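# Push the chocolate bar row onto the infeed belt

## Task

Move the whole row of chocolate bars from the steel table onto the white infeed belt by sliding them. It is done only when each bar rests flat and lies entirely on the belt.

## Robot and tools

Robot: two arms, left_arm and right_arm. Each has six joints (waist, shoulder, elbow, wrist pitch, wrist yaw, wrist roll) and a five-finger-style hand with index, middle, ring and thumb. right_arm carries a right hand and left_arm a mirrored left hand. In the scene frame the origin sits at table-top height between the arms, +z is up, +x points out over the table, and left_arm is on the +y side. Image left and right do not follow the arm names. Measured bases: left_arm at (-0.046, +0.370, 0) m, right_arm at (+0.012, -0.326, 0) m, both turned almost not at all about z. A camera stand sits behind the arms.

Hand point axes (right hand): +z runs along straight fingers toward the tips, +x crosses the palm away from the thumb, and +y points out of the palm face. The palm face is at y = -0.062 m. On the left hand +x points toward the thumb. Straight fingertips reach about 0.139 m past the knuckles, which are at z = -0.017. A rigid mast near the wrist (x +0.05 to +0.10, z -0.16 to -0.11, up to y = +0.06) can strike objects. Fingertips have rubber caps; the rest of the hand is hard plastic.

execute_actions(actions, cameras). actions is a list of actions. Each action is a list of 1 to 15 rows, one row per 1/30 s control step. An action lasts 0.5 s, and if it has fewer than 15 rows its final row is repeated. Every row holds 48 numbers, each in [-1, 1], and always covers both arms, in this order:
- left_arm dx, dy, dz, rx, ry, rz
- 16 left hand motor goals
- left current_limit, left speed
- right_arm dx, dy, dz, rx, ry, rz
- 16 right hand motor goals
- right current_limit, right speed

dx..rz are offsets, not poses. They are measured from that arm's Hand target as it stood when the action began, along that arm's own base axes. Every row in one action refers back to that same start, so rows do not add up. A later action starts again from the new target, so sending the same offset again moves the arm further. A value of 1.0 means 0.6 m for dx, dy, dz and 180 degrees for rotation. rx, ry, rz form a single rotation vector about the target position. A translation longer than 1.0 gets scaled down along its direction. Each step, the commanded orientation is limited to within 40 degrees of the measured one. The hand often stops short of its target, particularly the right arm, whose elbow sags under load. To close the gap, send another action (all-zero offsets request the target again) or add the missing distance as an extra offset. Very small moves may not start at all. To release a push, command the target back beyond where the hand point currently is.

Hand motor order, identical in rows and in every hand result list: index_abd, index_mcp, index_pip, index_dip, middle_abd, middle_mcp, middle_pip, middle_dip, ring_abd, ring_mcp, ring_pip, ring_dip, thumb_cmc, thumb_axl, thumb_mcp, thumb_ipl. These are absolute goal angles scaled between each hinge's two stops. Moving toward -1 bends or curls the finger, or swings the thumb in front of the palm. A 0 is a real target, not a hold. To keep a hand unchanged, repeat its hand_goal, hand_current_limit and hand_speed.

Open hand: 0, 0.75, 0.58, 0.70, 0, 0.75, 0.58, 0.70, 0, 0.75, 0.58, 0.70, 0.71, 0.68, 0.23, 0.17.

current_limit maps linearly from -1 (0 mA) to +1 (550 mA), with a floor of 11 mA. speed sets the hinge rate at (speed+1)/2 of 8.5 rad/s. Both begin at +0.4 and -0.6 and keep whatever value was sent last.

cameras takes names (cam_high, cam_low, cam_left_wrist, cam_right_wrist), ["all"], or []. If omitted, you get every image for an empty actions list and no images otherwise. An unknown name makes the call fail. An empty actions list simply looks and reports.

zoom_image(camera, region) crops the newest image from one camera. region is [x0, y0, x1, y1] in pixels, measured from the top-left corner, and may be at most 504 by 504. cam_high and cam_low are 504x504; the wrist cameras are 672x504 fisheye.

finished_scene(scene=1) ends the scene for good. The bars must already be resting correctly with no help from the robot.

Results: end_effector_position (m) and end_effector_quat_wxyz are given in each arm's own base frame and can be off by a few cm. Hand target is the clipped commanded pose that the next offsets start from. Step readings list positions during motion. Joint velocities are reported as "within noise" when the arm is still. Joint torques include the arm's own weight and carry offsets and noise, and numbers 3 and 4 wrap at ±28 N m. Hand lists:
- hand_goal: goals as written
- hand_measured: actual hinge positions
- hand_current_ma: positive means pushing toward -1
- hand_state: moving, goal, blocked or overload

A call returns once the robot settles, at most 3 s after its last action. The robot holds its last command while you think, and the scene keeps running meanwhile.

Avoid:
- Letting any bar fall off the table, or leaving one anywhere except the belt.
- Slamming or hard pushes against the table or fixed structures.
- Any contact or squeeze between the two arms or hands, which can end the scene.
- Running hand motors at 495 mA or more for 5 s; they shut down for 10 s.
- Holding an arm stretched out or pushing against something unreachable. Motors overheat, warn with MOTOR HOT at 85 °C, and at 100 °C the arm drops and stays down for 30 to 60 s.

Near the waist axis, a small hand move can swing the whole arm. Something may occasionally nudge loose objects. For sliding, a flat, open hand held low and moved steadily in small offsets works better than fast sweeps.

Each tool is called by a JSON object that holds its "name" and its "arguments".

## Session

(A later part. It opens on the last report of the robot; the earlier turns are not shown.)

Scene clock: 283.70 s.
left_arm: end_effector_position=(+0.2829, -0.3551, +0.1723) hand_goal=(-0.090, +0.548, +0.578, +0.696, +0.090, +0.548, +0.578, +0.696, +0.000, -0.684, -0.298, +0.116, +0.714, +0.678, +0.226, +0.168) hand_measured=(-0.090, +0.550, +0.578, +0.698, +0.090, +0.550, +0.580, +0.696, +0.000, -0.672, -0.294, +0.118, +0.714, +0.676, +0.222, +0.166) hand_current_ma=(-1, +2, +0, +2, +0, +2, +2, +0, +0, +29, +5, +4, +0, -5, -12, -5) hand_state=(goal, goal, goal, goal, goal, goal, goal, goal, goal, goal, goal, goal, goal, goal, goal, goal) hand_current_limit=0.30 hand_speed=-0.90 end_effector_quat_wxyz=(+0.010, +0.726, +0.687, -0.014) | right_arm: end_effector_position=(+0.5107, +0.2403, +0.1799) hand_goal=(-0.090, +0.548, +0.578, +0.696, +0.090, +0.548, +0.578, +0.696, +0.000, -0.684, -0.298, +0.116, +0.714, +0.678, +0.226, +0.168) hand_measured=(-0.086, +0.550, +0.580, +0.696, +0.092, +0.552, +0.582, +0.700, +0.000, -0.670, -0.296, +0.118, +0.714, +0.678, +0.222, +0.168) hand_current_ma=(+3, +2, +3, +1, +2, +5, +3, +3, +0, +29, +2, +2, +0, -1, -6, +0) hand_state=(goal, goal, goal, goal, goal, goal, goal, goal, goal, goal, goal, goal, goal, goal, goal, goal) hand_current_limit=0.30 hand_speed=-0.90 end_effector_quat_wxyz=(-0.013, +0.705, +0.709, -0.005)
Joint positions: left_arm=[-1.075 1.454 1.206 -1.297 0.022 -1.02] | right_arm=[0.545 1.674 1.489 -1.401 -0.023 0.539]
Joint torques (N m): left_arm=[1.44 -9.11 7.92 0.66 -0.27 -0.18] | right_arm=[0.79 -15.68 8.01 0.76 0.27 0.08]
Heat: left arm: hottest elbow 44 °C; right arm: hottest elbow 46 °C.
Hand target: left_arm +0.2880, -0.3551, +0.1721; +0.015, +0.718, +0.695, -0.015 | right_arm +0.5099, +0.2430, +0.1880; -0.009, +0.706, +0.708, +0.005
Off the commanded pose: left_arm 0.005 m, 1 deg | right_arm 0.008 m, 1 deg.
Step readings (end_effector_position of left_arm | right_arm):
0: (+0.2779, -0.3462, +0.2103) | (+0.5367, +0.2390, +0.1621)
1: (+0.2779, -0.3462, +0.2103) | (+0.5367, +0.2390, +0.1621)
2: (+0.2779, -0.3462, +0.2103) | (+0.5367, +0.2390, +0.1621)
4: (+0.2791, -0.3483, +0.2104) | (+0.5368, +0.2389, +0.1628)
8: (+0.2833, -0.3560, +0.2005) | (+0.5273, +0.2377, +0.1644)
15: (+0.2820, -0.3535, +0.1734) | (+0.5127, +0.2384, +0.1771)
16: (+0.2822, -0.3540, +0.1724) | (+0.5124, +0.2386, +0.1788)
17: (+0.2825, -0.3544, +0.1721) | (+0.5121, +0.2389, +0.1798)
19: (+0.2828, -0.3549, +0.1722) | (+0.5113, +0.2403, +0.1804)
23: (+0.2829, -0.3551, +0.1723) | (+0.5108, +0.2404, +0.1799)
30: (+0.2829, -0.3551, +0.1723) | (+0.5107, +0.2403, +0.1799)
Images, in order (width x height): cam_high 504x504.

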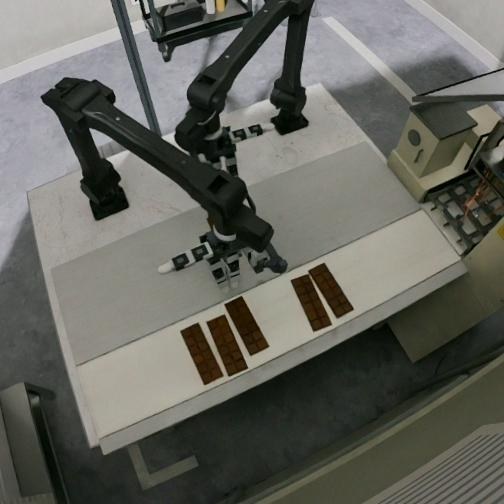

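{"name": "execute_actions", "arguments": {"actions": [[[0,0,-0.005,0,0,0,-0.09,0.548,0.577,0.696,0.09,0.548,0.577,0.696,0,-0.685,-0.299,0.116,0.714,0.678,0.226,0.168,0.3,-0.9,0.01,0,-0.01,0,0,0,-0.09,0.548,0.577,0.696,0.09,0.548,0.577,0.696,0,-0.685,-0.299,0.116,0.714,0.678,0.226,0.168,0.3,-0.9],[0,0,-0.01,0,0,0,-0.09,0.548,0.577,0.696,0.09,0.548,0.577,0.696,0,-0.685,-0.299,0.116,0.714,0.678,0.226,0.168,0.3,-0.9,0.02,0,-0.02,0,0,0,-0.09,0.548,0.577,0.696,0.09,0.548,0.577,0.696,0,-0.685,-0.299,0.116,0.714,0.678,0.226,0.168,0.3,-0.9],[0,0,-0.015,0,0,0,-0.09,0.548,0.577,0.696,0.09,0.548,0.577,0.696,0,-0.685,-0.299,0.116,0.714,0.678,0.226,0.168,0.3,-0.9,0.035,0,-0.024,0,0,0,-0.09,0.548,0.577,0.696,0.09,0.548,0.577,0.696,0,-0.685,-0.299,0.116,0.714,0.678,0.226,0.168,0.3,-0.9],[0,0,-0.02,0,0,0,-0.09,0.548,0.577,0.696,0.09,0.548,0.577,0.696,0,-0.685,-0.299,0.116,0.714,0.678,0.226,0.168,0.3,-0.9,0.05,0,-0.024,0,0,0,-0.09,0.548,0.577,0.696,0.09,0.548,0.577,0.696,0,-0.685,-0.299,0.116,0.714,0.678,0.226,0.168,0.3,-0.9],[0,0,-0.022,0,0,0,-0.09,0.548,0.577,0.696,0.09,0.548,0.577,0.696,0,-0.685,-0.299,0.116,0.714,0.678,0.226,0.168,0.3,-0.9,0.065,0,-0.024,0,0,0,-0.09,0.548,0.577,0.696,0.09,0.548,0.577,0.696,0,-0.685,-0.299,0.116,0.714,0.678,0.226,0.168,0.3,-0.9],[0,0,-0.022,0,0,0,-0.09,0.548,0.577,0.696,0.09,0.548,0.577,0.696,0,-0.685,-0.299,0.116,0.714,0.678,0.226,0.168,0.3,-0.9,0.08,0,-0.024,0,0,0,-0.09,0.548,0.577,0.696,0.09,0.548,0.577,0.696,0,-0.685,-0.299,0.116,0.714,0.678,0.226,0.168,0.3,-0.9],[0,0,-0.022,0,0,0,-0.09,0.548,0.577,0.696,0.09,0.548,0.577,0.696,0,-0.685,-0.299,0.116,0.714,0.678,0.226,0.168,0.3,-0.9,0.092,0,-0.024,0,0,0,-0.09,0.548,0.577,0.696,0.09,0.548,0.577,0.696,0,-0.685,-0.299,0.116,0.714,0.678,0.226,0.168,0.3,-0.9]]], "cameras": ["cam_high"]}}

{"name": "zoom_image", "arguments": {"camera": "cam_high", "region": [160, 160, 380, 380]}}

Scene clock: 288.37 s.
left_arm: end_effector_position=(+0.2835, -0.3562, +0.1640) hand_goal=(-0.090, +0.548, +0.578, +0.696, +0.090, +0.548, +0.578, +0.696, +0.000, -0.684, -0.298, +0.116, +0.714, +0.678, +0.226, +0.168) hand_measured=(-0.090, +0.550, +0.578, +0.698, +0.090, +0.550, +0.580, +0.696, +0.000, -0.672, -0.294, +0.118, +0.714, +0.676, +0.222, +0.166) hand_current_ma=(-1, +2, +0, +2, +0, +2, +2, +0, +0, +29, +5, +4, +0, -5, -12, -5) hand_state=(goal, goal, goal, goal, goal, goal, goal, goal, goal, goal, goal, goal, goal, goal, goal, goal) hand_current_limit=0.30 hand_speed=-0.90 end_effector_quat_wxyz=(+0.016, +0.726, +0.687, -0.016) | right_arm: end_effector_position=(+0.5472, +0.2388, +0.1649) hand_goal=(-0.090, +0.548, +0.578, +0.696, +0.090, +0.548, +0.578, +0.696, +0.000, -0.684, -0.298, +0.116, +0.714, +0.678, +0.226, +0.168) hand_measured=(-0.086, +0.550, +0.580, +0.698, +0.096, +0.552, +0.580, +0.698, +0.000, -0.668, -0.296, +0.118, +0.714, +0.678, +0.222, +0.168) hand_current_ma=(+3, +3, +3, +2, +7, +6, +3, +1, +0, +30, +2, +2, +0, -1, -7, +0) hand_state=(goal, goal, goal, goal, goal, goal, goal, goal, goal, goal, goal, goal, goal, goal, goal, goal) hand_current_limit=0.30 hand_speed=-0.90 end_effector_quat_wxyz=(-0.013, +0.707, +0.707, -0.008)
Joint positions: left_arm=[-1.075 1.455 1.184 -1.261 0.022 -1.02] | right_arm=[0.509 1.766 1.572 -1.4 -0.021 0.508]
Joint torques (N m): left_arm=[1.44 -8.59 7.62 0.66 -0.27 -0.18] | right_arm=[-0.56 -14.1 11.62 0.58 0.2 -0.13]
Heat: left arm: hottest elbow 43 °C; right arm: hottest elbow 46 °C.
Hand target: left_arm +0.2880, -0.3552, +0.1591; +0.015, +0.718, +0.695, -0.015 | right_arm +0.5652, +0.2429, +0.1734; -0.009, +0.706, +0.708, +0.005
Off the commanded pose: left_arm 0.007 m, 1 deg | right_arm 0.020 m, 2 deg.
Step readings (end_effector_position of left_arm | right_arm):
0: (+0.2829, -0.3551, +0.1723) | (+0.5107, +0.2403, +0.1799)
1: (+0.2829, -0.3551, +0.1723) | (+0.5107, +0.2403, +0.1799)
2: (+0.2830, -0.3553, +0.1723) | (+0.5107, +0.2403, +0.1799)
4: (+0.2836, -0.3563, +0.1720) | (+0.5113, +0.2406, +0.1796)
8: (+0.2838, -0.3567, +0.1679) | (+0.5171, +0.2407, +0.1711)
15: (+0.2833, -0.3557, +0.1640) | (+0.5439, +0.2386, +0.1652)
Images, in order (width x height): cam_high 504x504.

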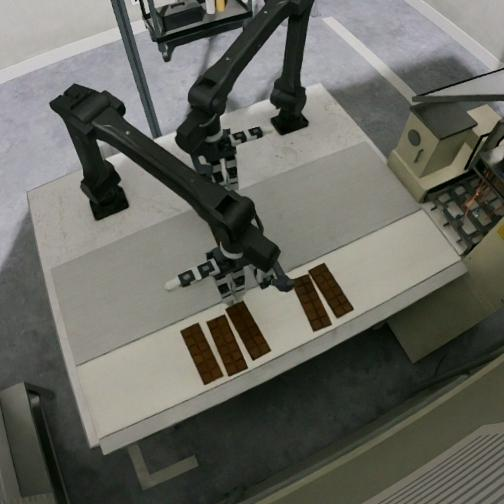

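Scaled by 2.291 from the camera's 504x504 image, which has a finer 720x720 frame.

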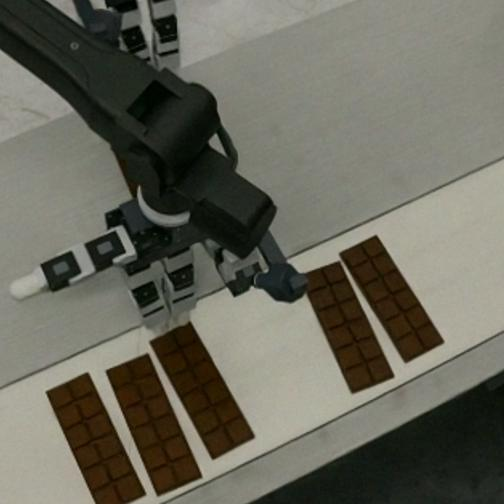

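{"name": "execute_actions", "arguments": {"actions": [[[0,0,-0.003,0,0,0.004,-0.09,0.548,0.577,0.696,0.09,0.548,0.577,0.696,0,-0.685,-0.299,0.116,0.714,0.678,0.226,0.168,0.3,-0.9,-0.02,0,0.003,0,0,0,-0.09,0.548,0.577,0.696,0.09,0.548,0.577,0.696,0,-0.685,-0.299,0.116,0.714,0.678,0.226,0.168,0.3,-0.9],[0,0,-0.006,0,0,0.008,-0.09,0.548,0.577,0.696,0.09,0.548,0.577,0.696,0,-0.685,-0.299,0.116,0.714,0.678,0.226,0.168,0.3,-0.9,-0.04,0,0.01,0,0,0,-0.09,0.548,0.577,0.696,0.09,0.548,0.577,0.696,0,-0.685,-0.299,0.116,0.714,0.678,0.226,0.168,0.3,-0.9],[0,0,-0.009,0,0,0.012,-0.09,0.548,0.577,0.696,0.09,0.548,0.577,0.696,0,-0.685,-0.299,0.116,0.714,0.678,0.226,0.168,0.3,-0.9,-0.06,0,0.025,0,0,0,-0.09,0.548,0.577,0.696,0.09,0.548,0.577,0.696,0,-0.685,-0.299,0.116,0.714,0.678,0.226,0.168,0.3,-0.9],[0,0,-0.009,0,0,0.015,-0.09,0.548,0.577,0.696,0.09,0.548,0.577,0.696,0,-0.685,-0.299,0.116,0.714,0.678,0.226,0.168,0.3,-0.9,-0.07,-0.01,0.045,0,0,0,-0.09,0.548,0.577,0.696,0.09,0.548,0.577,0.696,0,-0.685,-0.299,0.116,0.714,0.678,0.226,0.168,0.3,-0.9],[0,0,-0.009,0,0,0.015,-0.09,0.548,0.577,0.696,0.09,0.548,0.577,0.696,0,-0.685,-0.299,0.116,0.714,0.678,0.226,0.168,0.3,-0.9,-0.08,-0.025,0.065,0,0,0,-0.09,0.548,0.577,0.696,0.09,0.548,0.577,0.696,0,-0.685,-0.299,0.116,0.714,0.678,0.226,0.168,0.3,-0.9],[0,0,-0.009,0,0,0.015,-0.09,0.548,0.577,0.696,0.09,0.548,0.577,0.696,0,-0.685,-0.299,0.116,0.714,0.678,0.226,0.168,0.3,-0.9,-0.09,-0.045,0.085,0,0,0,-0.09,0.548,0.577,0.696,0.09,0.548,0.577,0.696,0,-0.685,-0.299,0.116,0.714,0.678,0.226,0.168,0.3,-0.9],[0,0,-0.009,0,0,0.015,-0.09,0.548,0.577,0.696,0.09,0.548,0.577,0.696,0,-0.685,-0.299,0.116,0.714,0.678,0.226,0.168,0.3,-0.9,-0.1,-0.07,0.1,0,0,0,-0.09,0.548,0.577,0.696,0.09,0.548,0.577,0.696,0,-0.685,-0.299,0.116,0.714,0.678,0.226,0.168,0.3,-0.9]],[[0,0,0,0,0,0,-0.09,0.548,0.577,0.696,0.09,0.548,0.577,0.696,0,-0.685,-0.299,0.116,0.714,0.678,0.226,0.168,0.3,-0.9,-0.02,-0.03,0,0,0,0,-0.09,0.548,0.577,0.696,0.09,0.548,0.577,0.696,0,-0.685,-0.299,0.116,0.714,0.678,0.226,0.168,0.3,-0.9],[0,0,0,0,0,0,-0.09,0.548,0.577,0.696,0.09,0.548,0.577,0.696,0,-0.685,-0.299,0.116,0.714,0.678,0.226,0.168,0.3,-0.9,-0.04,-0.06,0,0,0,0,-0.09,0.548,0.577,0.696,0.09,0.548,0.577,0.696,0,-0.685,-0.299,0.116,0.714,0.678,0.226,0.168,0.3,-0.9],[0,0,0,0,0,0,-0.09,0.548,0.577,0.696,0.09,0.548,0.577,0.696,0,-0.685,-0.299,0.116,0.714,0.678,0.226,0.168,0.3,-0.9,-0.06,-0.09,0,0,0,0,-0.09,0.548,0.577,0.696,0.09,0.548,0.577,0.696,0,-0.685,-0.299,0.116,0.714,0.678,0.226,0.168,0.3,-0.9],[0,0,0,0,0,0,-0.09,0.548,0.577,0.696,0.09,0.548,0.577,0.696,0,-0.685,-0.299,0.116,0.714,0.678,0.226,0.168,0.3,-0.9,-0.09,-0.12,0,0,0,0,-0.09,0.548,0.577,0.696,0.09,0.548,0.577,0.696,0,-0.685,-0.299,0.116,0.714,0.678,0.226,0.168,0.3,-0.9],[0,0,0,0,0,0,-0.09,0.548,0.577,0.696,0.09,0.548,0.577,0.696,0,-0.685,-0.299,0.116,0.714,0.678,0.226,0.168,0.3,-0.9,-0.12,-0.15,0,0,0,0,-0.09,0.548,0.577,0.696,0.09,0.548,0.577,0.696,0,-0.685,-0.299,0.116,0.714,0.678,0.226,0.168,0.3,-0.9],[0,0,0,0,0,0,-0.09,0.548,0.577,0.696,0.09,0.548,0.577,0.696,0,-0.685,-0.299,0.116,0.714,0.678,0.226,0.168,0.3,-0.9,-0.15,-0.19,0,0,0,0,-0.09,0.548,0.577,0.696,0.09,0.548,0.577,0.696,0,-0.685,-0.299,0.116,0.714,0.678,0.226,0.168,0.3,-0.9]]], "cameras": ["cam_high"]}}

{"name": "zoom_image", "arguments": {"camera": "cam_high", "region": [180, 150, 380, 350]}}

Scene clock: 296.70 s.
left_arm: end_effector_position=(+0.2847, -0.3552, +0.1583) hand_goal=(-0.090, +0.548, +0.578, +0.696, +0.090, +0.548, +0.578, +0.696, +0.000, -0.684, -0.298, +0.116, +0.714, +0.678, +0.226, +0.168) hand_measured=(-0.090, +0.550, +0.578, +0.698, +0.090, +0.550, +0.580, +0.696, +0.000, -0.672, -0.294, +0.118, +0.714, +0.676, +0.222, +0.166) hand_current_ma=(-1, +2, +0, +2, +0, +2, +2, +0, +0, +29, +5, +4, +0, -5, -12, -5) hand_state=(goal, goal, goal, goal, goal, goal, goal, goal, goal, goal, goal, goal, goal, goal, goal, goal) hand_current_limit=0.30 hand_speed=-0.90 end_effector_quat_wxyz=(+0.015, +0.709, +0.705, -0.015) | right_arm: end_effector_position=(+0.4151, +0.0893, +0.2330) hand_goal=(-0.090, +0.548, +0.578, +0.696, +0.090, +0.548, +0.578, +0.696, +0.000, -0.684, -0.298, +0.116, +0.714, +0.678, +0.226, +0.168) hand_measured=(-0.088, +0.550, +0.580, +0.698, +0.092, +0.550, +0.580, +0.698, +0.000, -0.668, -0.296, +0.118, +0.714, +0.678, +0.222, +0.168) hand_current_ma=(+2, +1, +2, +2, +1, +1, +2, +1, +0, +30, +2, +2, +0, -1, -7, +0) hand_state=(goal, goal, goal, goal, goal, goal, goal, goal, goal, goal, goal, goal, goal, goal, goal, goal) hand_current_limit=0.30 hand_speed=-0.90 end_effector_quat_wxyz=(-0.007, +0.708, +0.706, +0.005)
Joint positions: left_arm=[-1.075 1.469 1.184 -1.247 0.02 -1.07] | right_arm=[0.321 1.251 1.171 -1.488 -0.016 0.323]
Joint torques (N m): left_arm=[1.14 -8.76 7.61 0.68 -0.27 -0.19] | right_arm=[-0.32 -7.82 8.32 0.4 0.09 -0.11]
Heat: left arm: hottest elbow 43 °C; right arm: hottest elbow 46 °C.
Hand target: left_arm +0.2880, -0.3551, +0.1537; +0.016, +0.702, +0.712, -0.014 | right_arm +0.4152, +0.0868, +0.2333; -0.009, +0.706, +0.708, +0.005
Off the commanded pose: left_arm 0.006 m, 1 deg | right_arm 0.003 m, 0 deg.
Step readings (end_effector_position of left_arm | right_arm):
0: (+0.2835, -0.3562, +0.1640) | (+0.5472, +0.2388, +0.1649)
1: (+0.2835, -0.3561, +0.1640) | (+0.5472, +0.2388, +0.1649)
2: (+0.2835, -0.3561, +0.1640) | (+0.5472, +0.2388, +0.1649)
4: (+0.2838, -0.3562, +0.1638) | (+0.5471, +0.2388, +0.1658)
8: (+0.2846, -0.3565, +0.1615) | (+0.5353, +0.2321, +0.1712)
15: (+0.2848, -0.3557, +0.1583) | (+0.5073, +0.2108, +0.2197)
16: (+0.2848, -0.3556, +0.1583) | (+0.5063, +0.2087, +0.2272)
17: (+0.2847, -0.3555, +0.1583) | (+0.5051, +0.2066, +0.2320)
19: (+0.2847, -0.3554, +0.1583) | (+0.4984, +0.1981, +0.2346)
23: (+0.2847, -0.3553, +0.1583) | (+0.4610, +0.1536, +0.2177)
30: (+0.2847, -0.3552, +0.1583) | (+0.4183, +0.0880, +0.2235)
Images, in order (width x height): cam_high 504x504.

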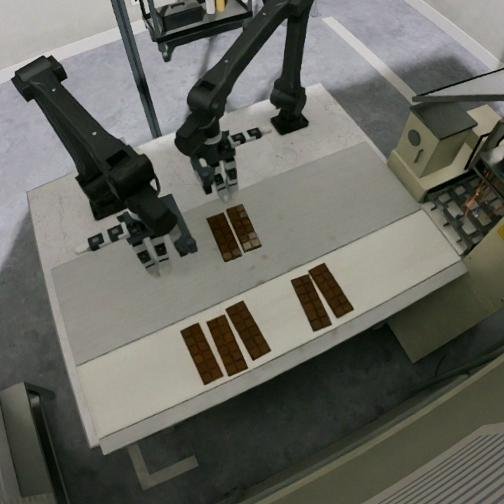

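Scaled by 2.520 from the camera's 504x504 image, which has a finer 720x720 frame.

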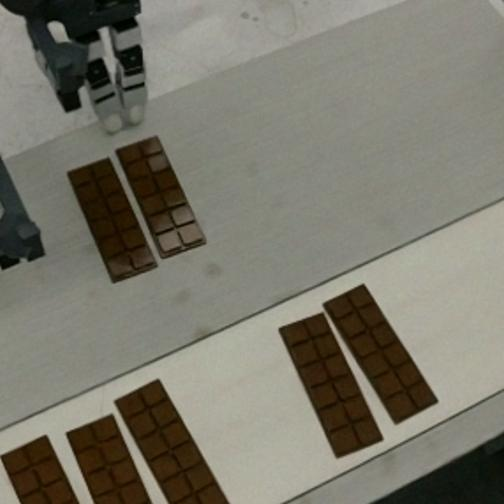

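{"name": "execute_actions", "arguments": {"actions": [[[0.012,0.004,0,0,0,0,-0.09,0.548,0.577,0.696,0.09,0.548,0.577,0.696,0,-0.685,-0.299,0.116,0.714,0.678,0.226,0.168,0.3,-0.9,0,0,0,0,0,0,-0.09,0.548,0.577,0.696,0.09,0.548,0.577,0.696,0,-0.685,-0.299,0.116,0.714,0.678,0.226,0.168,0.3,-0.9],[0.024,0.008,0,0,0,0,-0.09,0.548,0.577,0.696,0.09,0.548,0.577,0.696,0,-0.685,-0.299,0.116,0.714,0.678,0.226,0.168,0.3,-0.9,0,0,0,0,0,0,-0.09,0.548,0.577,0.696,0.09,0.548,0.577,0.696,0,-0.685,-0.299,0.116,0.714,0.678,0.226,0.168,0.3,-0.9],[0.036,0.011,0,0,0,0,-0.09,0.548,0.577,0.696,0.09,0.548,0.577,0.696,0,-0.685,-0.299,0.116,0.714,0.678,0.226,0.168,0.3,-0.9,0,0,0,0,0,0,-0.09,0.548,0.577,0.696,0.09,0.548,0.577,0.696,0,-0.685,-0.299,0.116,0.714,0.678,0.226,0.168,0.3,-0.9],[0.048,0.011,0,0,0,0,-0.09,0.548,0.577,0.696,0.09,0.548,0.577,0.696,0,-0.685,-0.299,0.116,0.714,0.678,0.226,0.168,0.3,-0.9,0,0,0,0,0,0,-0.09,0.548,0.577,0.696,0.09,0.548,0.577,0.696,0,-0.685,-0.299,0.116,0.714,0.678,0.226,0.168,0.3,-0.9],[0.06,0.011,0,0,0,0,-0.09,0.548,0.577,0.696,0.09,0.548,0.577,0.696,0,-0.685,-0.299,0.116,0.714,0.678,0.226,0.168,0.3,-0.9,0,0,0,0,0,0,-0.09,0.548,0.577,0.696,0.09,0.548,0.577,0.696,0,-0.685,-0.299,0.116,0.714,0.678,0.226,0.168,0.3,-0.9]]], "cameras": ["cam_high"]}}

{"name": "zoom_image", "arguments": {"camera": "cam_high", "region": [180, 150, 380, 350]}}

Scene clock: 299.00 s.
left_arm: end_effector_position=(+0.3137, -0.3369, +0.1487) hand_goal=(-0.090, +0.548, +0.578, +0.696, +0.090, +0.548, +0.578, +0.696, +0.000, -0.684, -0.298, +0.116, +0.714, +0.678, +0.226, +0.168) hand_measured=(-0.088, +0.550, +0.578, +0.698, +0.094, +0.550, +0.578, +0.696, +0.000, -0.672, -0.294, +0.118, +0.714, +0.676, +0.222, +0.166) hand_current_ma=(+2, +2, +0, +2, +7, +5, +1, -1, +0, +29, +5, +4, +0, -5, -12, -5) hand_state=(goal, goal, goal, goal, goal, goal, goal, goal, goal, goal, goal, goal, goal, goal, goal, goal) hand_current_limit=0.30 hand_speed=-0.90 end_effector_quat_wxyz=(+0.005, +0.697, +0.717, -0.013) | right_arm: end_effector_position=(+0.4151, +0.0899, +0.2329) hand_goal=(-0.090, +0.548, +0.578, +0.696, +0.090, +0.548, +0.578, +0.696, +0.000, -0.684, -0.298, +0.116, +0.714, +0.678, +0.226, +0.168) hand_measured=(-0.088, +0.550, +0.580, +0.698, +0.092, +0.550, +0.580, +0.698, +0.000, -0.668, -0.296, +0.118, +0.714, +0.678, +0.222, +0.168) hand_current_ma=(+2, +1, +2, +2, +1, +1, +2, +1, +0, +30, +2, +2, +0, -1, -7, +0) hand_state=(goal, goal, goal, goal, goal, goal, goal, goal, goal, goal, goal, goal, goal, goal, goal, goal) hand_current_limit=0.30 hand_speed=-0.90 end_effector_quat_wxyz=(-0.008, +0.706, +0.708, +0.006)
Joint positions: left_arm=[-0.996 1.494 1.186 -1.247 0.022 -1.023] | right_arm=[0.32 1.251 1.171 -1.488 -0.019 0.318]
Joint torques (N m): left_arm=[1.38 -8.64 9.89 0.44 -0.24 0.14] | right_arm=[-0.44 -7.94 8.35 0.4 0.08 -0.11]
Heat: left arm: hottest elbow 43 °C; right arm: hottest elbow 46 °C.
Hand target: left_arm +0.3239, -0.3485, +0.1536; +0.015, +0.702, +0.712, -0.014 | right_arm +0.4152, +0.0867, +0.2333; -0.009, +0.706, +0.708, +0.005
Off the commanded pose: left_arm 0.016 m, 1 deg | right_arm 0.003 m, 0 deg.
Step readings (end_effector_position of left_arm | right_arm):
0: (+0.2847, -0.3552, +0.1583) | (+0.4151, +0.0894, +0.2330)
1: (+0.2847, -0.3552, +0.1583) | (+0.4150, +0.0894, +0.2330)
2: (+0.2848, -0.3551, +0.1583) | (+0.4150, +0.0895, +0.2330)
4: (+0.2869, -0.3535, +0.1581) | (+0.4150, +0.0898, +0.2329)
8: (+0.2988, -0.3454, +0.1545) | (+0.4150, +0.0899, +0.2329)
15: (+0.3134, -0.3362, +0.1500) | (+0.4151, +0.0900, +0.2329)
Images, in order (width x height): cam_high 504x504.

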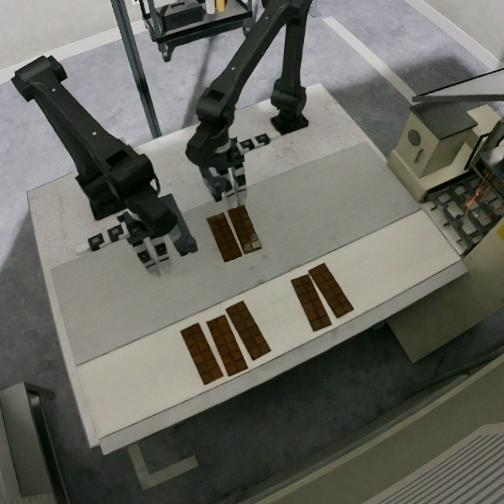

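Scaled by 2.520 from the camera's 504x504 image, which has a finer 720x720 frame.

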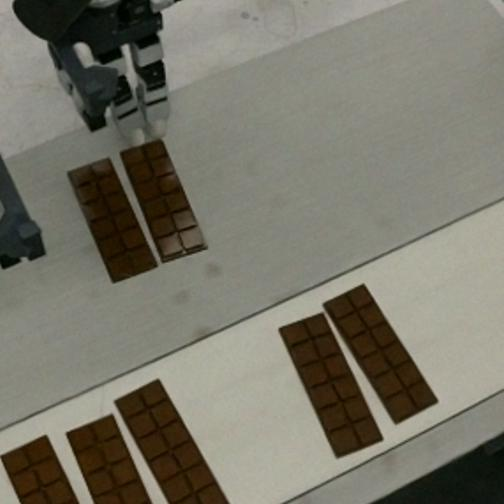

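{"name": "execute_actions", "arguments": {"actions": [[[0,-0.01,0.001,0,0,0,-0.09,0.548,0.577,0.696,0.09,0.548,0.577,0.696,0,-0.685,-0.299,0.116,0.714,0.678,0.226,0.168,0.3,-0.9,0,0,0,0,0,0,-0.09,0.548,0.577,0.696,0.09,0.548,0.577,0.696,0,-0.685,-0.299,0.116,0.714,0.678,0.226,0.168,0.3,-0.9],[0.006,-0.016,0.002,0,0,0,-0.09,0.548,0.577,0.696,0.09,0.548,0.577,0.696,0,-0.685,-0.299,0.116,0.714,0.678,0.226,0.168,0.3,-0.9,0,0,0,0,0,0,-0.09,0.548,0.577,0.696,0.09,0.548,0.577,0.696,0,-0.685,-0.299,0.116,0.714,0.678,0.226,0.168,0.3,-0.9],[0.016,-0.016,0.003,0,0,0,-0.09,0.548,0.577,0.696,0.09,0.548,0.577,0.696,0,-0.685,-0.299,0.116,0.714,0.678,0.226,0.168,0.3,-0.9,0,0,0,0,0,0,-0.09,0.548,0.577,0.696,0.09,0.548,0.577,0.696,0,-0.685,-0.299,0.116,0.714,0.678,0.226,0.168,0.3,-0.9],[0.028,-0.016,0.004,0,0,0,-0.09,0.548,0.577,0.696,0.09,0.548,0.577,0.696,0,-0.685,-0.299,0.116,0.714,0.678,0.226,0.168,0.3,-0.9,0,0,0,0,0,0,-0.09,0.548,0.577,0.696,0.09,0.548,0.577,0.696,0,-0.685,-0.299,0.116,0.714,0.678,0.226,0.168,0.3,-0.9],[0.04,-0.016,0.004,0,0,0,-0.09,0.548,0.577,0.696,0.09,0.548,0.577,0.696,0,-0.685,-0.299,0.116,0.714,0.678,0.226,0.168,0.3,-0.9,0,0,0,0,0,0,-0.09,0.548,0.577,0.696,0.09,0.548,0.577,0.696,0,-0.685,-0.299,0.116,0.714,0.678,0.226,0.168,0.3,-0.9]]], "cameras": ["cam_high"]}}

{"name": "zoom_image", "arguments": {"camera": "cam_high", "region": [180, 150, 380, 350]}}

Scene clock: 301.33 s.
left_arm: end_effector_position=(+0.3355, -0.3476, +0.1490) hand_goal=(-0.090, +0.548, +0.578, +0.696, +0.090, +0.548, +0.578, +0.696, +0.000, -0.684, -0.298, +0.116, +0.714, +0.678, +0.226, +0.168) hand_measured=(-0.088, +0.550, +0.578, +0.698, +0.096, +0.552, +0.578, +0.696, +0.000, -0.672, -0.294, +0.118, +0.714, +0.676, +0.222, +0.166) hand_current_ma=(+2, +2, +0, +2, +8, +9, +1, -1, +0, +29, +5, +4, +0, -5, -12, -5) hand_state=(goal, goal, goal, goal, goal, goal, goal, goal, goal, goal, goal, goal, goal, goal, goal, goal) hand_current_limit=0.30 hand_speed=-0.90 end_effector_quat_wxyz=(+0.008, +0.699, +0.715, -0.013) | right_arm: end_effector_position=(+0.4151, +0.0899, +0.2329) hand_goal=(-0.090, +0.548, +0.578, +0.696, +0.090, +0.548, +0.578, +0.696, +0.000, -0.684, -0.298, +0.116, +0.714, +0.678, +0.226, +0.168) hand_measured=(-0.088, +0.550, +0.580, +0.698, +0.092, +0.550, +0.580, +0.698, +0.000, -0.668, -0.296, +0.118, +0.714, +0.678, +0.222, +0.168) hand_current_ma=(+2, +1, +2, +2, +1, +1, +2, +1, +0, +30, +2, +2, +0, -1, -7, +0) hand_state=(goal, goal, goal, goal, goal, goal, goal, goal, goal, goal, goal, goal, goal, goal, goal, goal) hand_current_limit=0.30 hand_speed=-0.90 end_effector_quat_wxyz=(-0.008, +0.706, +0.708, +0.006)
Joint positions: left_arm=[-0.968 1.542 1.241 -1.248 0.022 -0.991] | right_arm=[0.32 1.251 1.171 -1.488 -0.019 0.318]
Joint torques (N m): left_arm=[1.55 -9 10.7 -0.1 -0.2 0.14] | right_arm=[-0.56 -7.82 8.29 0.4 0.08 -0.12]
Heat: left arm: hottest elbow 43 °C; right arm: hottest elbow 45 °C.
Hand target: left_arm +0.3480, -0.3582, +0.1560; +0.016, +0.702, +0.712, -0.014 | right_arm +0.4152, +0.0867, +0.2333; -0.009, +0.706, +0.708, +0.005
Off the commanded pose: left_arm 0.018 m, 1 deg | right_arm 0.003 m, 0 deg.
Step readings (end_effector_position of left_arm | right_arm):
0: (+0.3137, -0.3369, +0.1487) | (+0.4151, +0.0899, +0.2329)
1: (+0.3137, -0.3369, +0.1487) | (+0.4151, +0.0899, +0.2329)
2: (+0.3137, -0.3369, +0.1487) | (+0.4151, +0.0899, +0.2329)
4: (+0.3144, -0.3379, +0.1489) | (+0.4151, +0.0899, +0.2329)
8: (+0.3217, -0.3452, +0.1490) | (+0.4151, +0.0899, +0.2329)
15: (+0.3350, -0.3474, +0.1491) | (+0.4151, +0.0899, +0.2329)
Images, in order (width x height): cam_high 504x504.

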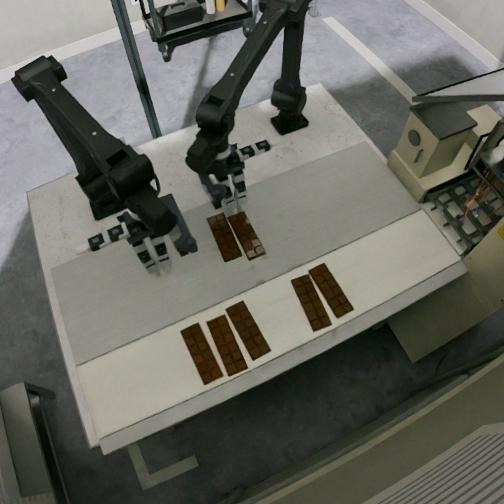

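Scaled by 2.520 from the camera's 504x504 image, which has a finer 720x720 frame.

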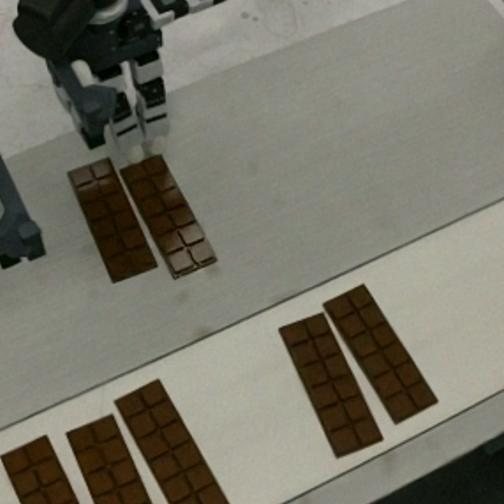

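{"name": "execute_actions", "arguments": {"actions": [[[-0.015,-0.004,0.001,0,0,0,-0.09,0.548,0.577,0.696,0.09,0.548,0.577,0.696,0,-0.685,-0.299,0.116,0.714,0.678,0.226,0.168,0.3,-0.9,0,0,0,0,0,0,-0.09,0.548,0.577,0.696,0.09,0.548,0.577,0.696,0,-0.685,-0.299,0.116,0.714,0.678,0.226,0.168,0.3,-0.9],[-0.03,-0.008,0.002,0,0,0,-0.09,0.548,0.577,0.696,0.09,0.548,0.577,0.696,0,-0.685,-0.299,0.116,0.714,0.678,0.226,0.168,0.3,-0.9,0,0,0,0,0,0,-0.09,0.548,0.577,0.696,0.09,0.548,0.577,0.696,0,-0.685,-0.299,0.116,0.714,0.678,0.226,0.168,0.3,-0.9],[-0.045,-0.014,0.002,0,0,0,-0.09,0.548,0.577,0.696,0.09,0.548,0.577,0.696,0,-0.685,-0.299,0.116,0.714,0.678,0.226,0.168,0.3,-0.9,0,0,0,0,0,0,-0.09,0.548,0.577,0.696,0.09,0.548,0.577,0.696,0,-0.685,-0.299,0.116,0.714,0.678,0.226,0.168,0.3,-0.9],[-0.05,-0.02,0.002,0,0,0,-0.09,0.548,0.577,0.696,0.09,0.548,0.577,0.696,0,-0.685,-0.299,0.116,0.714,0.678,0.226,0.168,0.3,-0.9,0,0,0,0,0,0,-0.09,0.548,0.577,0.696,0.09,0.548,0.577,0.696,0,-0.685,-0.299,0.116,0.714,0.678,0.226,0.168,0.3,-0.9]],[[0.015,0,0,0,0,0,-0.09,0.548,0.577,0.696,0.09,0.548,0.577,0.696,0,-0.685,-0.299,0.116,0.714,0.678,0.226,0.168,0.3,-0.9,0,0,0,0,0,0,-0.09,0.548,0.577,0.696,0.09,0.548,0.577,0.696,0,-0.685,-0.299,0.116,0.714,0.678,0.226,0.168,0.3,-0.9],[0.03,0,0,0,0,0,-0.09,0.548,0.577,0.696,0.09,0.548,0.577,0.696,0,-0.685,-0.299,0.116,0.714,0.678,0.226,0.168,0.3,-0.9,0,0,0,0,0,0,-0.09,0.548,0.577,0.696,0.09,0.548,0.577,0.696,0,-0.685,-0.299,0.116,0.714,0.678,0.226,0.168,0.3,-0.9],[0.045,0,0,0,0,0,-0.09,0.548,0.577,0.696,0.09,0.548,0.577,0.696,0,-0.685,-0.299,0.116,0.714,0.678,0.226,0.168,0.3,-0.9,0,0,0,0,0,0,-0.09,0.548,0.577,0.696,0.09,0.548,0.577,0.696,0,-0.685,-0.299,0.116,0.714,0.678,0.226,0.168,0.3,-0.9],[0.06,0,0,0,0,0,-0.09,0.548,0.577,0.696,0.09,0.548,0.577,0.696,0,-0.685,-0.299,0.116,0.714,0.678,0.226,0.168,0.3,-0.9,0,0,0,0,0,0,-0.09,0.548,0.577,0.696,0.09,0.548,0.577,0.696,0,-0.685,-0.299,0.116,0.714,0.678,0.226,0.168,0.3,-0.9]]], "cameras": ["cam_high"]}}

{"name": "zoom_image", "arguments": {"camera": "cam_high", "region": [180, 150, 380, 350]}}

Scene clock: 305.73 s.
left_arm: end_effector_position=(+0.3432, -0.3564, +0.1455) hand_goal=(-0.090, +0.548, +0.578, +0.696, +0.090, +0.548, +0.578, +0.696, +0.000, -0.684, -0.298, +0.116, +0.714, +0.678, +0.226, +0.168) hand_measured=(-0.088, +0.550, +0.578, +0.698, +0.092, +0.550, +0.580, +0.696, +0.000, -0.672, -0.294, +0.118, +0.714, +0.676, +0.222, +0.166) hand_current_ma=(+2, +2, +0, +2, +3, +4, +3, +0, +0, +29, +5, +4, +0, -5, -12, -5) hand_state=(goal, goal, goal, goal, goal, goal, goal, goal, goal, goal, goal, goal, goal, goal, goal, goal) hand_current_limit=0.30 hand_speed=-0.90 end_effector_quat_wxyz=(+0.004, +0.697, +0.717, -0.012) | right_arm: end_effector_position=(+0.4151, +0.0899, +0.2329) hand_goal=(-0.090, +0.548, +0.578, +0.696, +0.090, +0.548, +0.578, +0.696, +0.000, -0.684, -0.298, +0.116, +0.714, +0.678, +0.226, +0.168) hand_measured=(-0.088, +0.550, +0.580, +0.698, +0.092, +0.550, +0.580, +0.698, +0.000, -0.668, -0.296, +0.118, +0.714, +0.678, +0.222, +0.168) hand_current_ma=(+2, +1, +2, +2, +1, +1, +2, +1, +0, +30, +2, +2, +0, -1, -7, +0) hand_state=(goal, goal, goal, goal, goal, goal, goal, goal, goal, goal, goal, goal, goal, goal, goal, goal) hand_current_limit=0.30 hand_speed=-0.90 end_effector_quat_wxyz=(-0.008, +0.706, +0.708, +0.006)
Joint positions: left_arm=[-0.965 1.581 1.278 -1.255 0.022 -0.994] | right_arm=[0.32 1.251 1.171 -1.488 -0.019 0.318]
Joint torques (N m): left_arm=[0.79 -9.99 11.12 -0.2 -0.21 0.12] | right_arm=[-0.38 -7.71 8.4 0.38 0.09 -0.13]
Heat: left arm: hottest elbow 43 °C; right arm: hottest elbow 45 °C.
Hand target: left_arm +0.3540, -0.3702, +0.1574; +0.016, +0.702, +0.712, -0.014 | right_arm +0.4152, +0.0867, +0.2333; -0.009, +0.706, +0.708, +0.005
Off the commanded pose: left_arm 0.021 m, 2 deg | right_arm 0.003 m, 0 deg.
Step readings (end_effector_position of left_arm | right_arm):
0: (+0.3354, -0.3476, +0.1490) | (+0.4151, +0.0899, +0.2329)
1: (+0.3354, -0.3476, +0.1490) | (+0.4151, +0.0899, +0.2329)
2: (+0.3354, -0.3476, +0.1490) | (+0.4151, +0.0899, +0.2329)
4: (+0.3345, -0.3484, +0.1490) | (+0.4151, +0.0899, +0.2329)
8: (+0.3268, -0.3543, +0.1491) | (+0.4151, +0.0899, +0.2329)
15: (+0.3141, -0.3639, +0.1490) | (+0.4151, +0.0899, +0.2329)
16: (+0.3140, -0.3639, +0.1490) | (+0.4151, +0.0899, +0.2329)
17: (+0.3140, -0.3638, +0.1490) | (+0.4151, +0.0899, +0.2329)
19: (+0.3151, -0.3631, +0.1486) | (+0.4151, +0.0899, +0.2329)
23: (+0.3280, -0.3601, +0.1466) | (+0.4151, +0.0899, +0.2329)
30: (+0.3432, -0.3562, +0.1456) | (+0.4151, +0.0899, +0.2329)
Images, in order (width x height): cam_high 504x504.

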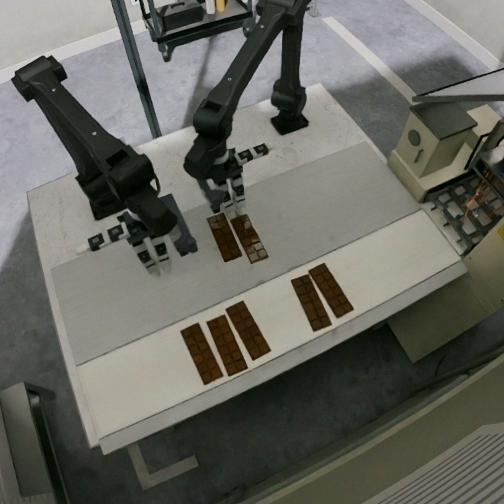

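Scaled by 2.520 from the camera's 504x504 image, which has a finer 720x720 frame.

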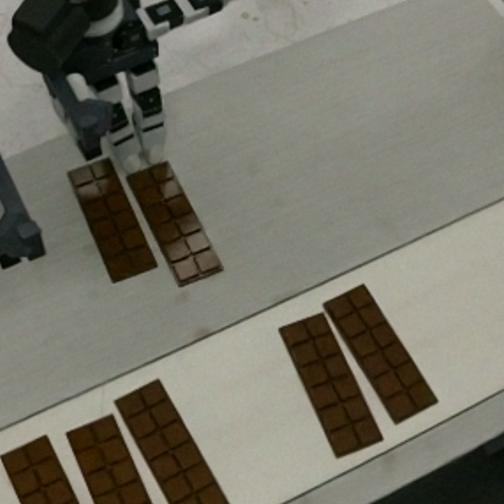

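{"name": "execute_actions", "arguments": {"actions": [[[0.012,0,0.004,0,0,0,-0.09,0.548,0.577,0.696,0.09,0.548,0.577,0.696,0,-0.685,-0.299,0.116,0.714,0.678,0.226,0.168,0.3,-0.9,0,0,0,0,0,0,-0.09,0.548,0.577,0.696,0.09,0.548,0.577,0.696,0,-0.685,-0.299,0.116,0.714,0.678,0.226,0.168,0.3,-0.9],[0.024,0,0.008,0,0,0,-0.09,0.548,0.577,0.696,0.09,0.548,0.577,0.696,0,-0.685,-0.299,0.116,0.714,0.678,0.226,0.168,0.3,-0.9,0,0,0,0,0,0,-0.09,0.548,0.577,0.696,0.09,0.548,0.577,0.696,0,-0.685,-0.299,0.116,0.714,0.678,0.226,0.168,0.3,-0.9],[0.036,0,0.01,0,0,0,-0.09,0.548,0.577,0.696,0.09,0.548,0.577,0.696,0,-0.685,-0.299,0.116,0.714,0.678,0.226,0.168,0.3,-0.9,0,0,0,0,0,0,-0.09,0.548,0.577,0.696,0.09,0.548,0.577,0.696,0,-0.685,-0.299,0.116,0.714,0.678,0.226,0.168,0.3,-0.9],[0.048,0,0.01,0,0,0,-0.09,0.548,0.577,0.696,0.09,0.548,0.577,0.696,0,-0.685,-0.299,0.116,0.714,0.678,0.226,0.168,0.3,-0.9,0,0,0,0,0,0,-0.09,0.548,0.577,0.696,0.09,0.548,0.577,0.696,0,-0.685,-0.299,0.116,0.714,0.678,0.226,0.168,0.3,-0.9],[0.06,0,0.01,0,0,0,-0.09,0.548,0.577,0.696,0.09,0.548,0.577,0.696,0,-0.685,-0.299,0.116,0.714,0.678,0.226,0.168,0.3,-0.9,0,0,0,0,0,0,-0.09,0.548,0.577,0.696,0.09,0.548,0.577,0.696,0,-0.685,-0.299,0.116,0.714,0.678,0.226,0.168,0.3,-0.9],[0.072,0,0.01,0,0,0,-0.09,0.548,0.577,0.696,0.09,0.548,0.577,0.696,0,-0.685,-0.299,0.116,0.714,0.678,0.226,0.168,0.3,-0.9,0,0,0,0,0,0,-0.09,0.548,0.577,0.696,0.09,0.548,0.577,0.696,0,-0.685,-0.299,0.116,0.714,0.678,0.226,0.168,0.3,-0.9],[0.08,0,0.01,0,0,0,-0.09,0.548,0.577,0.696,0.09,0.548,0.577,0.696,0,-0.685,-0.299,0.116,0.714,0.678,0.226,0.168,0.3,-0.9,0,0,0,0,0,0,-0.09,0.548,0.577,0.696,0.09,0.548,0.577,0.696,0,-0.685,-0.299,0.116,0.714,0.678,0.226,0.168,0.3,-0.9]]], "cameras": ["cam_high"]}}

{"name": "zoom_image", "arguments": {"camera": "cam_high", "region": [200, 180, 360, 340]}}

Scene clock: 309.17 s.
left_arm: end_effector_position=(+0.3917, -0.3560, +0.1507) hand_goal=(-0.090, +0.548, +0.578, +0.696, +0.090, +0.548, +0.578, +0.696, +0.000, -0.684, -0.298, +0.116, +0.714, +0.678, +0.226, +0.168) hand_measured=(-0.088, +0.550, +0.580, +0.698, +0.092, +0.554, +0.582, +0.696, +0.000, -0.672, -0.294, +0.118, +0.714, +0.676, +0.222, +0.166) hand_current_ma=(+2, +5, +2, +2, +2, +10, +5, +0, +0, +29, +5, +4, +0, -5, -12, -5) hand_state=(goal, goal, goal, goal, goal, goal, goal, goal, goal, goal, goal, goal, goal, goal, goal, goal) hand_current_limit=0.30 hand_speed=-0.90 end_effector_quat_wxyz=(+0.003, +0.696, +0.718, -0.012) | right_arm: end_effector_position=(+0.4151, +0.0899, +0.2329) hand_goal=(-0.090, +0.548, +0.578, +0.696, +0.090, +0.548, +0.578, +0.696, +0.000, -0.684, -0.298, +0.116, +0.714, +0.678, +0.226, +0.168) hand_measured=(-0.088, +0.550, +0.580, +0.698, +0.092, +0.550, +0.580, +0.698, +0.000, -0.668, -0.296, +0.118, +0.714, +0.678, +0.222, +0.168) hand_current_ma=(+2, +1, +2, +2, +1, +1, +2, +1, +0, +30, +2, +2, +0, -1, -7, +0) hand_state=(goal, goal, goal, goal, goal, goal, goal, goal, goal, goal, goal, goal, goal, goal, goal, goal) hand_current_limit=0.30 hand_speed=-0.90 end_effector_quat_wxyz=(-0.008, +0.706, +0.708, +0.006)
Joint positions: left_arm=[-0.883 1.65 1.378 -1.289 0.023 -0.915] | right_arm=[0.32 1.251 1.171 -1.488 -0.019 0.318]
Joint torques (N m): left_arm=[0.21 -10.99 11.21 -0.2 -0.14 0.14] | right_arm=[-0.44 -8 8.34 0.38 0.08 -0.12]
Heat: left arm: hottest elbow 44 °C; right arm: hottest elbow 44 °C.
Hand target: left_arm +0.4020, -0.3701, +0.1632; +0.015, +0.702, +0.712, -0.014 | right_arm +0.4152, +0.0867, +0.2333; -0.009, +0.706, +0.708, +0.005
Off the commanded pose: left_arm 0.022 m, 2 deg | right_arm 0.003 m, 0 deg.
Step readings (end_effector_position of left_arm | right_arm):
0: (+0.3432, -0.3564, +0.1455) | (+0.4151, +0.0899, +0.2329)
1: (+0.3432, -0.3565, +0.1453) | (+0.4151, +0.0899, +0.2329)
2: (+0.3432, -0.3565, +0.1454) | (+0.4151, +0.0899, +0.2329)
4: (+0.3454, -0.3571, +0.1464) | (+0.4151, +0.0899, +0.2329)
8: (+0.3596, -0.3608, +0.1504) | (+0.4151, +0.0899, +0.2329)
15: (+0.3901, -0.3559, +0.1521) | (+0.4151, +0.0899, +0.2329)
Images, in order (width x height): cam_high 504x504.

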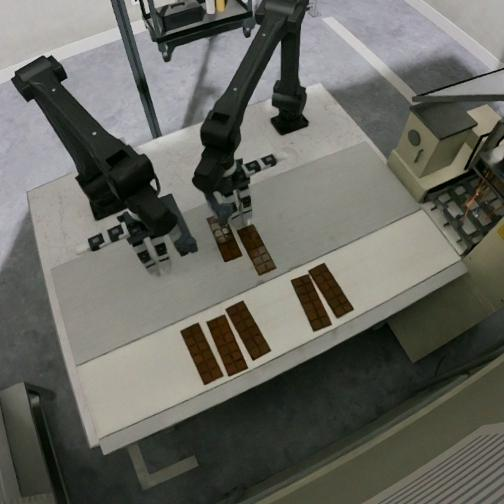

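Scaled by 3.150 from the camera's 504x504 image, which has a finer 720x720 frame.

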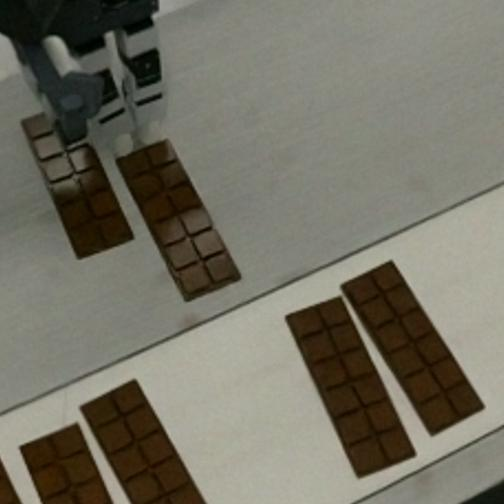

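{"name": "execute_actions", "arguments": {"actions": [[[0.014,0,0,0,0,0,-0.09,0.548,0.577,0.696,0.09,0.548,0.577,0.696,0,-0.685,-0.299,0.116,0.714,0.678,0.226,0.168,0.3,-0.9,0,0,0,0,0,0,-0.09,0.548,0.577,0.696,0.09,0.548,0.577,0.696,0,-0.685,-0.299,0.116,0.714,0.678,0.226,0.168,0.3,-0.9],[0.028,0,0,0,0,0,-0.09,0.548,0.577,0.696,0.09,0.548,0.577,0.696,0,-0.685,-0.299,0.116,0.714,0.678,0.226,0.168,0.3,-0.9,0,0,0,0,0,0,-0.09,0.548,0.577,0.696,0.09,0.548,0.577,0.696,0,-0.685,-0.299,0.116,0.714,0.678,0.226,0.168,0.3,-0.9],[0.042,0,0,0,0,0,-0.09,0.548,0.577,0.696,0.09,0.548,0.577,0.696,0,-0.685,-0.299,0.116,0.714,0.678,0.226,0.168,0.3,-0.9,0,0,0,0,0,0,-0.09,0.548,0.577,0.696,0.09,0.548,0.577,0.696,0,-0.685,-0.299,0.116,0.714,0.678,0.226,0.168,0.3,-0.9],[0.056,0,0,0,0,0,-0.09,0.548,0.577,0.696,0.09,0.548,0.577,0.696,0,-0.685,-0.299,0.116,0.714,0.678,0.226,0.168,0.3,-0.9,0,0,0,0,0,0,-0.09,0.548,0.577,0.696,0.09,0.548,0.577,0.696,0,-0.685,-0.299,0.116,0.714,0.678,0.226,0.168,0.3,-0.9],[0.07,0,0,0,0,0,-0.09,0.548,0.577,0.696,0.09,0.548,0.577,0.696,0,-0.685,-0.299,0.116,0.714,0.678,0.226,0.168,0.3,-0.9,0,0,0,0,0,0,-0.09,0.548,0.577,0.696,0.09,0.548,0.577,0.696,0,-0.685,-0.299,0.116,0.714,0.678,0.226,0.168,0.3,-0.9],[0.084,0,0,0,0,0,-0.09,0.548,0.577,0.696,0.09,0.548,0.577,0.696,0,-0.685,-0.299,0.116,0.714,0.678,0.226,0.168,0.3,-0.9,0,0,0,0,0,0,-0.09,0.548,0.577,0.696,0.09,0.548,0.577,0.696,0,-0.685,-0.299,0.116,0.714,0.678,0.226,0.168,0.3,-0.9]]], "cameras": ["cam_high"]}}

{"name": "zoom_image", "arguments": {"camera": "cam_high", "region": [200, 180, 360, 340]}}

Scene clock: 311.70 s.
left_arm: end_effector_position=(+0.4414, -0.3572, +0.1534) hand_goal=(-0.090, +0.548, +0.578, +0.696, +0.090, +0.548, +0.578, +0.696, +0.000, -0.684, -0.298, +0.116, +0.714, +0.678, +0.226, +0.168) hand_measured=(-0.088, +0.550, +0.580, +0.698, +0.092, +0.550, +0.580, +0.696, +0.000, -0.672, -0.294, +0.118, +0.714, +0.676, +0.222, +0.166) hand_current_ma=(+2, +4, +4, +2, +2, +3, +2, +0, +0, +29, +5, +4, +0, -5, -12, -5) hand_state=(goal, goal, goal, goal, goal, goal, goal, goal, goal, goal, goal, goal, goal, goal, goal, goal) hand_current_limit=0.30 hand_speed=-0.90 end_effector_quat_wxyz=(+0.005, +0.695, +0.718, -0.013) | right_arm: end_effector_position=(+0.4151, +0.0899, +0.2329) hand_goal=(-0.090, +0.548, +0.578, +0.696, +0.090, +0.548, +0.578, +0.696, +0.000, -0.684, -0.298, +0.116, +0.714, +0.678, +0.226, +0.168) hand_measured=(-0.088, +0.550, +0.580, +0.698, +0.092, +0.550, +0.580, +0.698, +0.000, -0.668, -0.296, +0.118, +0.714, +0.678, +0.222, +0.168) hand_current_ma=(+2, +1, +2, +2, +1, +1, +2, +1, +0, +30, +2, +2, +0, -1, -7, +0) hand_state=(goal, goal, goal, goal, goal, goal, goal, goal, goal, goal, goal, goal, goal, goal, goal, goal) hand_current_limit=0.30 hand_speed=-0.90 end_effector_quat_wxyz=(-0.008, +0.706, +0.708, +0.006)
Joint positions: left_arm=[-0.81 1.732 1.492 -1.319 0.026 -0.843] | right_arm=[0.32 1.251 1.171 -1.488 -0.019 0.318]
Joint torques (N m): left_arm=[0.73 -11.93 11.22 -0.17 -0.13 0.11] | right_arm=[-0.44 -8 8.38 0.42 0.08 -0.12]
Heat: left arm: hottest elbow 44 °C; right arm: hottest elbow 44 °C.
Hand target: left_arm +0.4525, -0.3701, +0.1633; +0.016, +0.702, +0.712, -0.014 | right_arm +0.4152, +0.0867, +0.2333; -0.009, +0.706, +0.708, +0.005
Off the commanded pose: left_arm 0.020 m, 2 deg | right_arm 0.003 m, 0 deg.
Step readings (end_effector_position of left_arm | right_arm):
0: (+0.3917, -0.3561, +0.1509) | (+0.4151, +0.0899, +0.2329)
1: (+0.3918, -0.3561, +0.1509) | (+0.4151, +0.0899, +0.2329)
2: (+0.3919, -0.3564, +0.1511) | (+0.4151, +0.0899, +0.2329)
4: (+0.3942, -0.3577, +0.1518) | (+0.4151, +0.0899, +0.2329)
8: (+0.4100, -0.3631, +0.1536) | (+0.4151, +0.0899, +0.2329)
15: (+0.4396, -0.3579, +0.1535) | (+0.4151, +0.0899, +0.2329)
Images, in order (width x height): cam_high 504x504.

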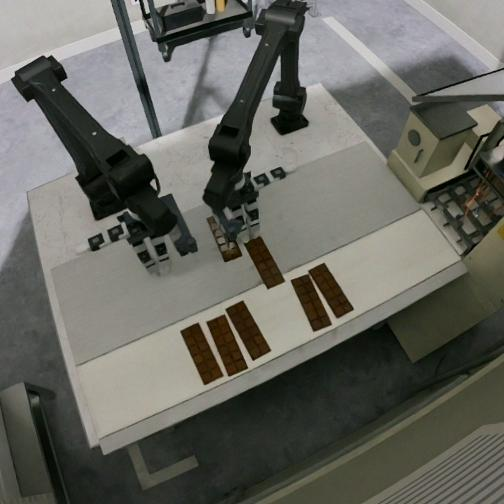

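Scaled by 3.150 from the camera's 504x504 image, which has a finer 720x720 frame.

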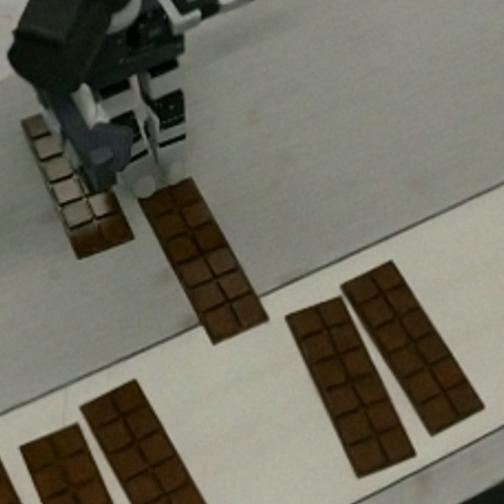

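{"name": "execute_actions", "arguments": {"actions": [[[0.014,-0.001,0,0,0,0,-0.09,0.548,0.577,0.696,0.09,0.548,0.577,0.696,0,-0.685,-0.299,0.116,0.714,0.678,0.226,0.168,0.3,-0.9,0,0,0,0,0,0,-0.09,0.548,0.577,0.696,0.09,0.548,0.577,0.696,0,-0.685,-0.299,0.116,0.714,0.678,0.226,0.168,0.3,-0.9],[0.028,-0.002,0,0,0,0,-0.09,0.548,0.577,0.696,0.09,0.548,0.577,0.696,0,-0.685,-0.299,0.116,0.714,0.678,0.226,0.168,0.3,-0.9,0,0,0,0,0,0,-0.09,0.548,0.577,0.696,0.09,0.548,0.577,0.696,0,-0.685,-0.299,0.116,0.714,0.678,0.226,0.168,0.3,-0.9],[0.042,-0.003,0,0,0,0,-0.09,0.548,0.577,0.696,0.09,0.548,0.577,0.696,0,-0.685,-0.299,0.116,0.714,0.678,0.226,0.168,0.3,-0.9,0,0,0,0,0,0,-0.09,0.548,0.577,0.696,0.09,0.548,0.577,0.696,0,-0.685,-0.299,0.116,0.714,0.678,0.226,0.168,0.3,-0.9],[0.056,-0.004,0,0,0,0,-0.09,0.548,0.577,0.696,0.09,0.548,0.577,0.696,0,-0.685,-0.299,0.116,0.714,0.678,0.226,0.168,0.3,-0.9,0,0,0,0,0,0,-0.09,0.548,0.577,0.696,0.09,0.548,0.577,0.696,0,-0.685,-0.299,0.116,0.714,0.678,0.226,0.168,0.3,-0.9],[0.07,-0.005,0,0,0,0,-0.09,0.548,0.577,0.696,0.09,0.548,0.577,0.696,0,-0.685,-0.299,0.116,0.714,0.678,0.226,0.168,0.3,-0.9,0,0,0,0,0,0,-0.09,0.548,0.577,0.696,0.09,0.548,0.577,0.696,0,-0.685,-0.299,0.116,0.714,0.678,0.226,0.168,0.3,-0.9],[0.088,-0.006,0,0,0,0,-0.09,0.548,0.577,0.696,0.09,0.548,0.577,0.696,0,-0.685,-0.299,0.116,0.714,0.678,0.226,0.168,0.3,-0.9,0,0,0,0,0,0,-0.09,0.548,0.577,0.696,0.09,0.548,0.577,0.696,0,-0.685,-0.299,0.116,0.714,0.678,0.226,0.168,0.3,-0.9]]], "cameras": ["cam_high"]}}

{"name": "zoom_image", "arguments": {"camera": "cam_high", "region": [200, 200, 360, 360]}}

Scene clock: 314.07 s.
left_arm: end_effector_position=(+0.4939, -0.3630, +0.1555) hand_goal=(-0.090, +0.548, +0.578, +0.696, +0.090, +0.548, +0.578, +0.696, +0.000, -0.684, -0.298, +0.116, +0.714, +0.678, +0.226, +0.168) hand_measured=(-0.092, +0.550, +0.580, +0.698, +0.090, +0.548, +0.580, +0.696, +0.000, -0.672, -0.294, +0.118, +0.714, +0.676, +0.222, +0.166) hand_current_ma=(-2, +2, +2, +4, -1, +1, +1, +0, +0, +29, +5, +4, +0, -5, -12, -5) hand_state=(goal, goal, goal, goal, goal, goal, goal, goal, goal, goal, goal, goal, goal, goal, goal, goal) hand_current_limit=0.30 hand_speed=-0.90 end_effector_quat_wxyz=(+0.007, +0.696, +0.718, -0.014) | right_arm: end_effector_position=(+0.4151, +0.0899, +0.2329) hand_goal=(-0.090, +0.548, +0.578, +0.696, +0.090, +0.548, +0.578, +0.696, +0.000, -0.684, -0.298, +0.116, +0.714, +0.678, +0.226, +0.168) hand_measured=(-0.088, +0.550, +0.580, +0.698, +0.092, +0.550, +0.580, +0.698, +0.000, -0.668, -0.296, +0.118, +0.714, +0.678, +0.222, +0.168) hand_current_ma=(+2, +1, +2, +2, +1, +1, +2, +1, +0, +30, +2, +2, +0, -1, -7, +0) hand_state=(goal, goal, goal, goal, goal, goal, goal, goal, goal, goal, goal, goal, goal, goal, goal, goal) hand_current_limit=0.30 hand_speed=-0.90 end_effector_quat_wxyz=(-0.008, +0.706, +0.708, +0.006)
Joint positions: left_arm=[-0.749 1.835 1.64 -1.362 0.029 -0.78] | right_arm=[0.32 1.251 1.171 -1.488 -0.019 0.318]
Joint torques (N m): left_arm=[0.91 -13.16 11.26 -0.23 -0.16 0.11] | right_arm=[-0.5 -8 8.35 0.44 0.09 -0.14]
Heat: left arm: hottest elbow 44 °C; right arm: hottest elbow 44 °C.
Hand target: left_arm +0.5052, -0.3736, +0.1631; +0.015, +0.702, +0.712, -0.014 | right_arm +0.4152, +0.0867, +0.2333; -0.009, +0.706, +0.708, +0.005
Off the commanded pose: left_arm 0.017 m, 1 deg | right_arm 0.003 m, 0 deg.
Step readings (end_effector_position of left_arm | right_arm):
0: (+0.4414, -0.3572, +0.1534) | (+0.4151, +0.0899, +0.2329)
1: (+0.4414, -0.3572, +0.1534) | (+0.4151, +0.0899, +0.2329)
2: (+0.4416, -0.3575, +0.1533) | (+0.4151, +0.0899, +0.2329)
4: (+0.4438, -0.3588, +0.1538) | (+0.4151, +0.0899, +0.2329)
8: (+0.4611, -0.3673, +0.1557) | (+0.4151, +0.0899, +0.2329)
15: (+0.4909, -0.3642, +0.1557) | (+0.4151, +0.0899, +0.2329)
Images, in order (width x height): cam_high 504x504.

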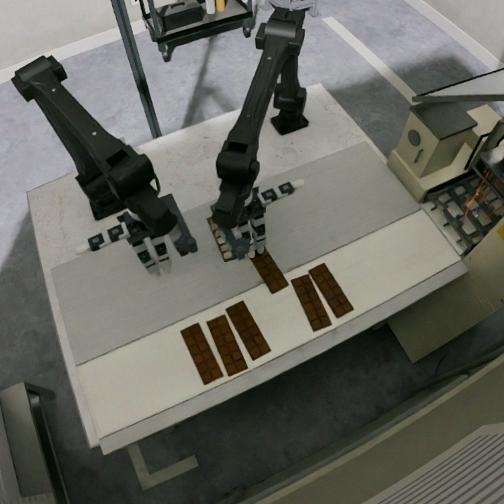

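Scaled by 3.150 from the camera's 504x504 image, which has a finer 720x720 frame.

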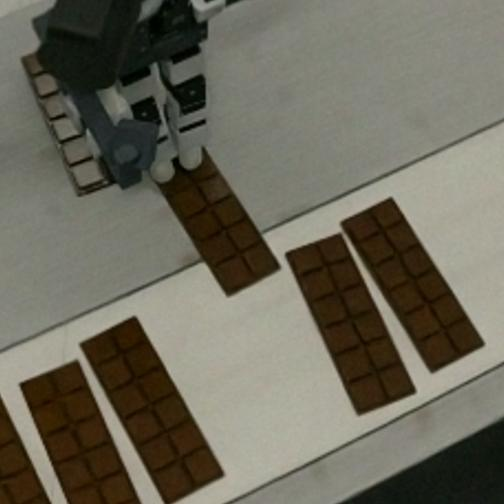

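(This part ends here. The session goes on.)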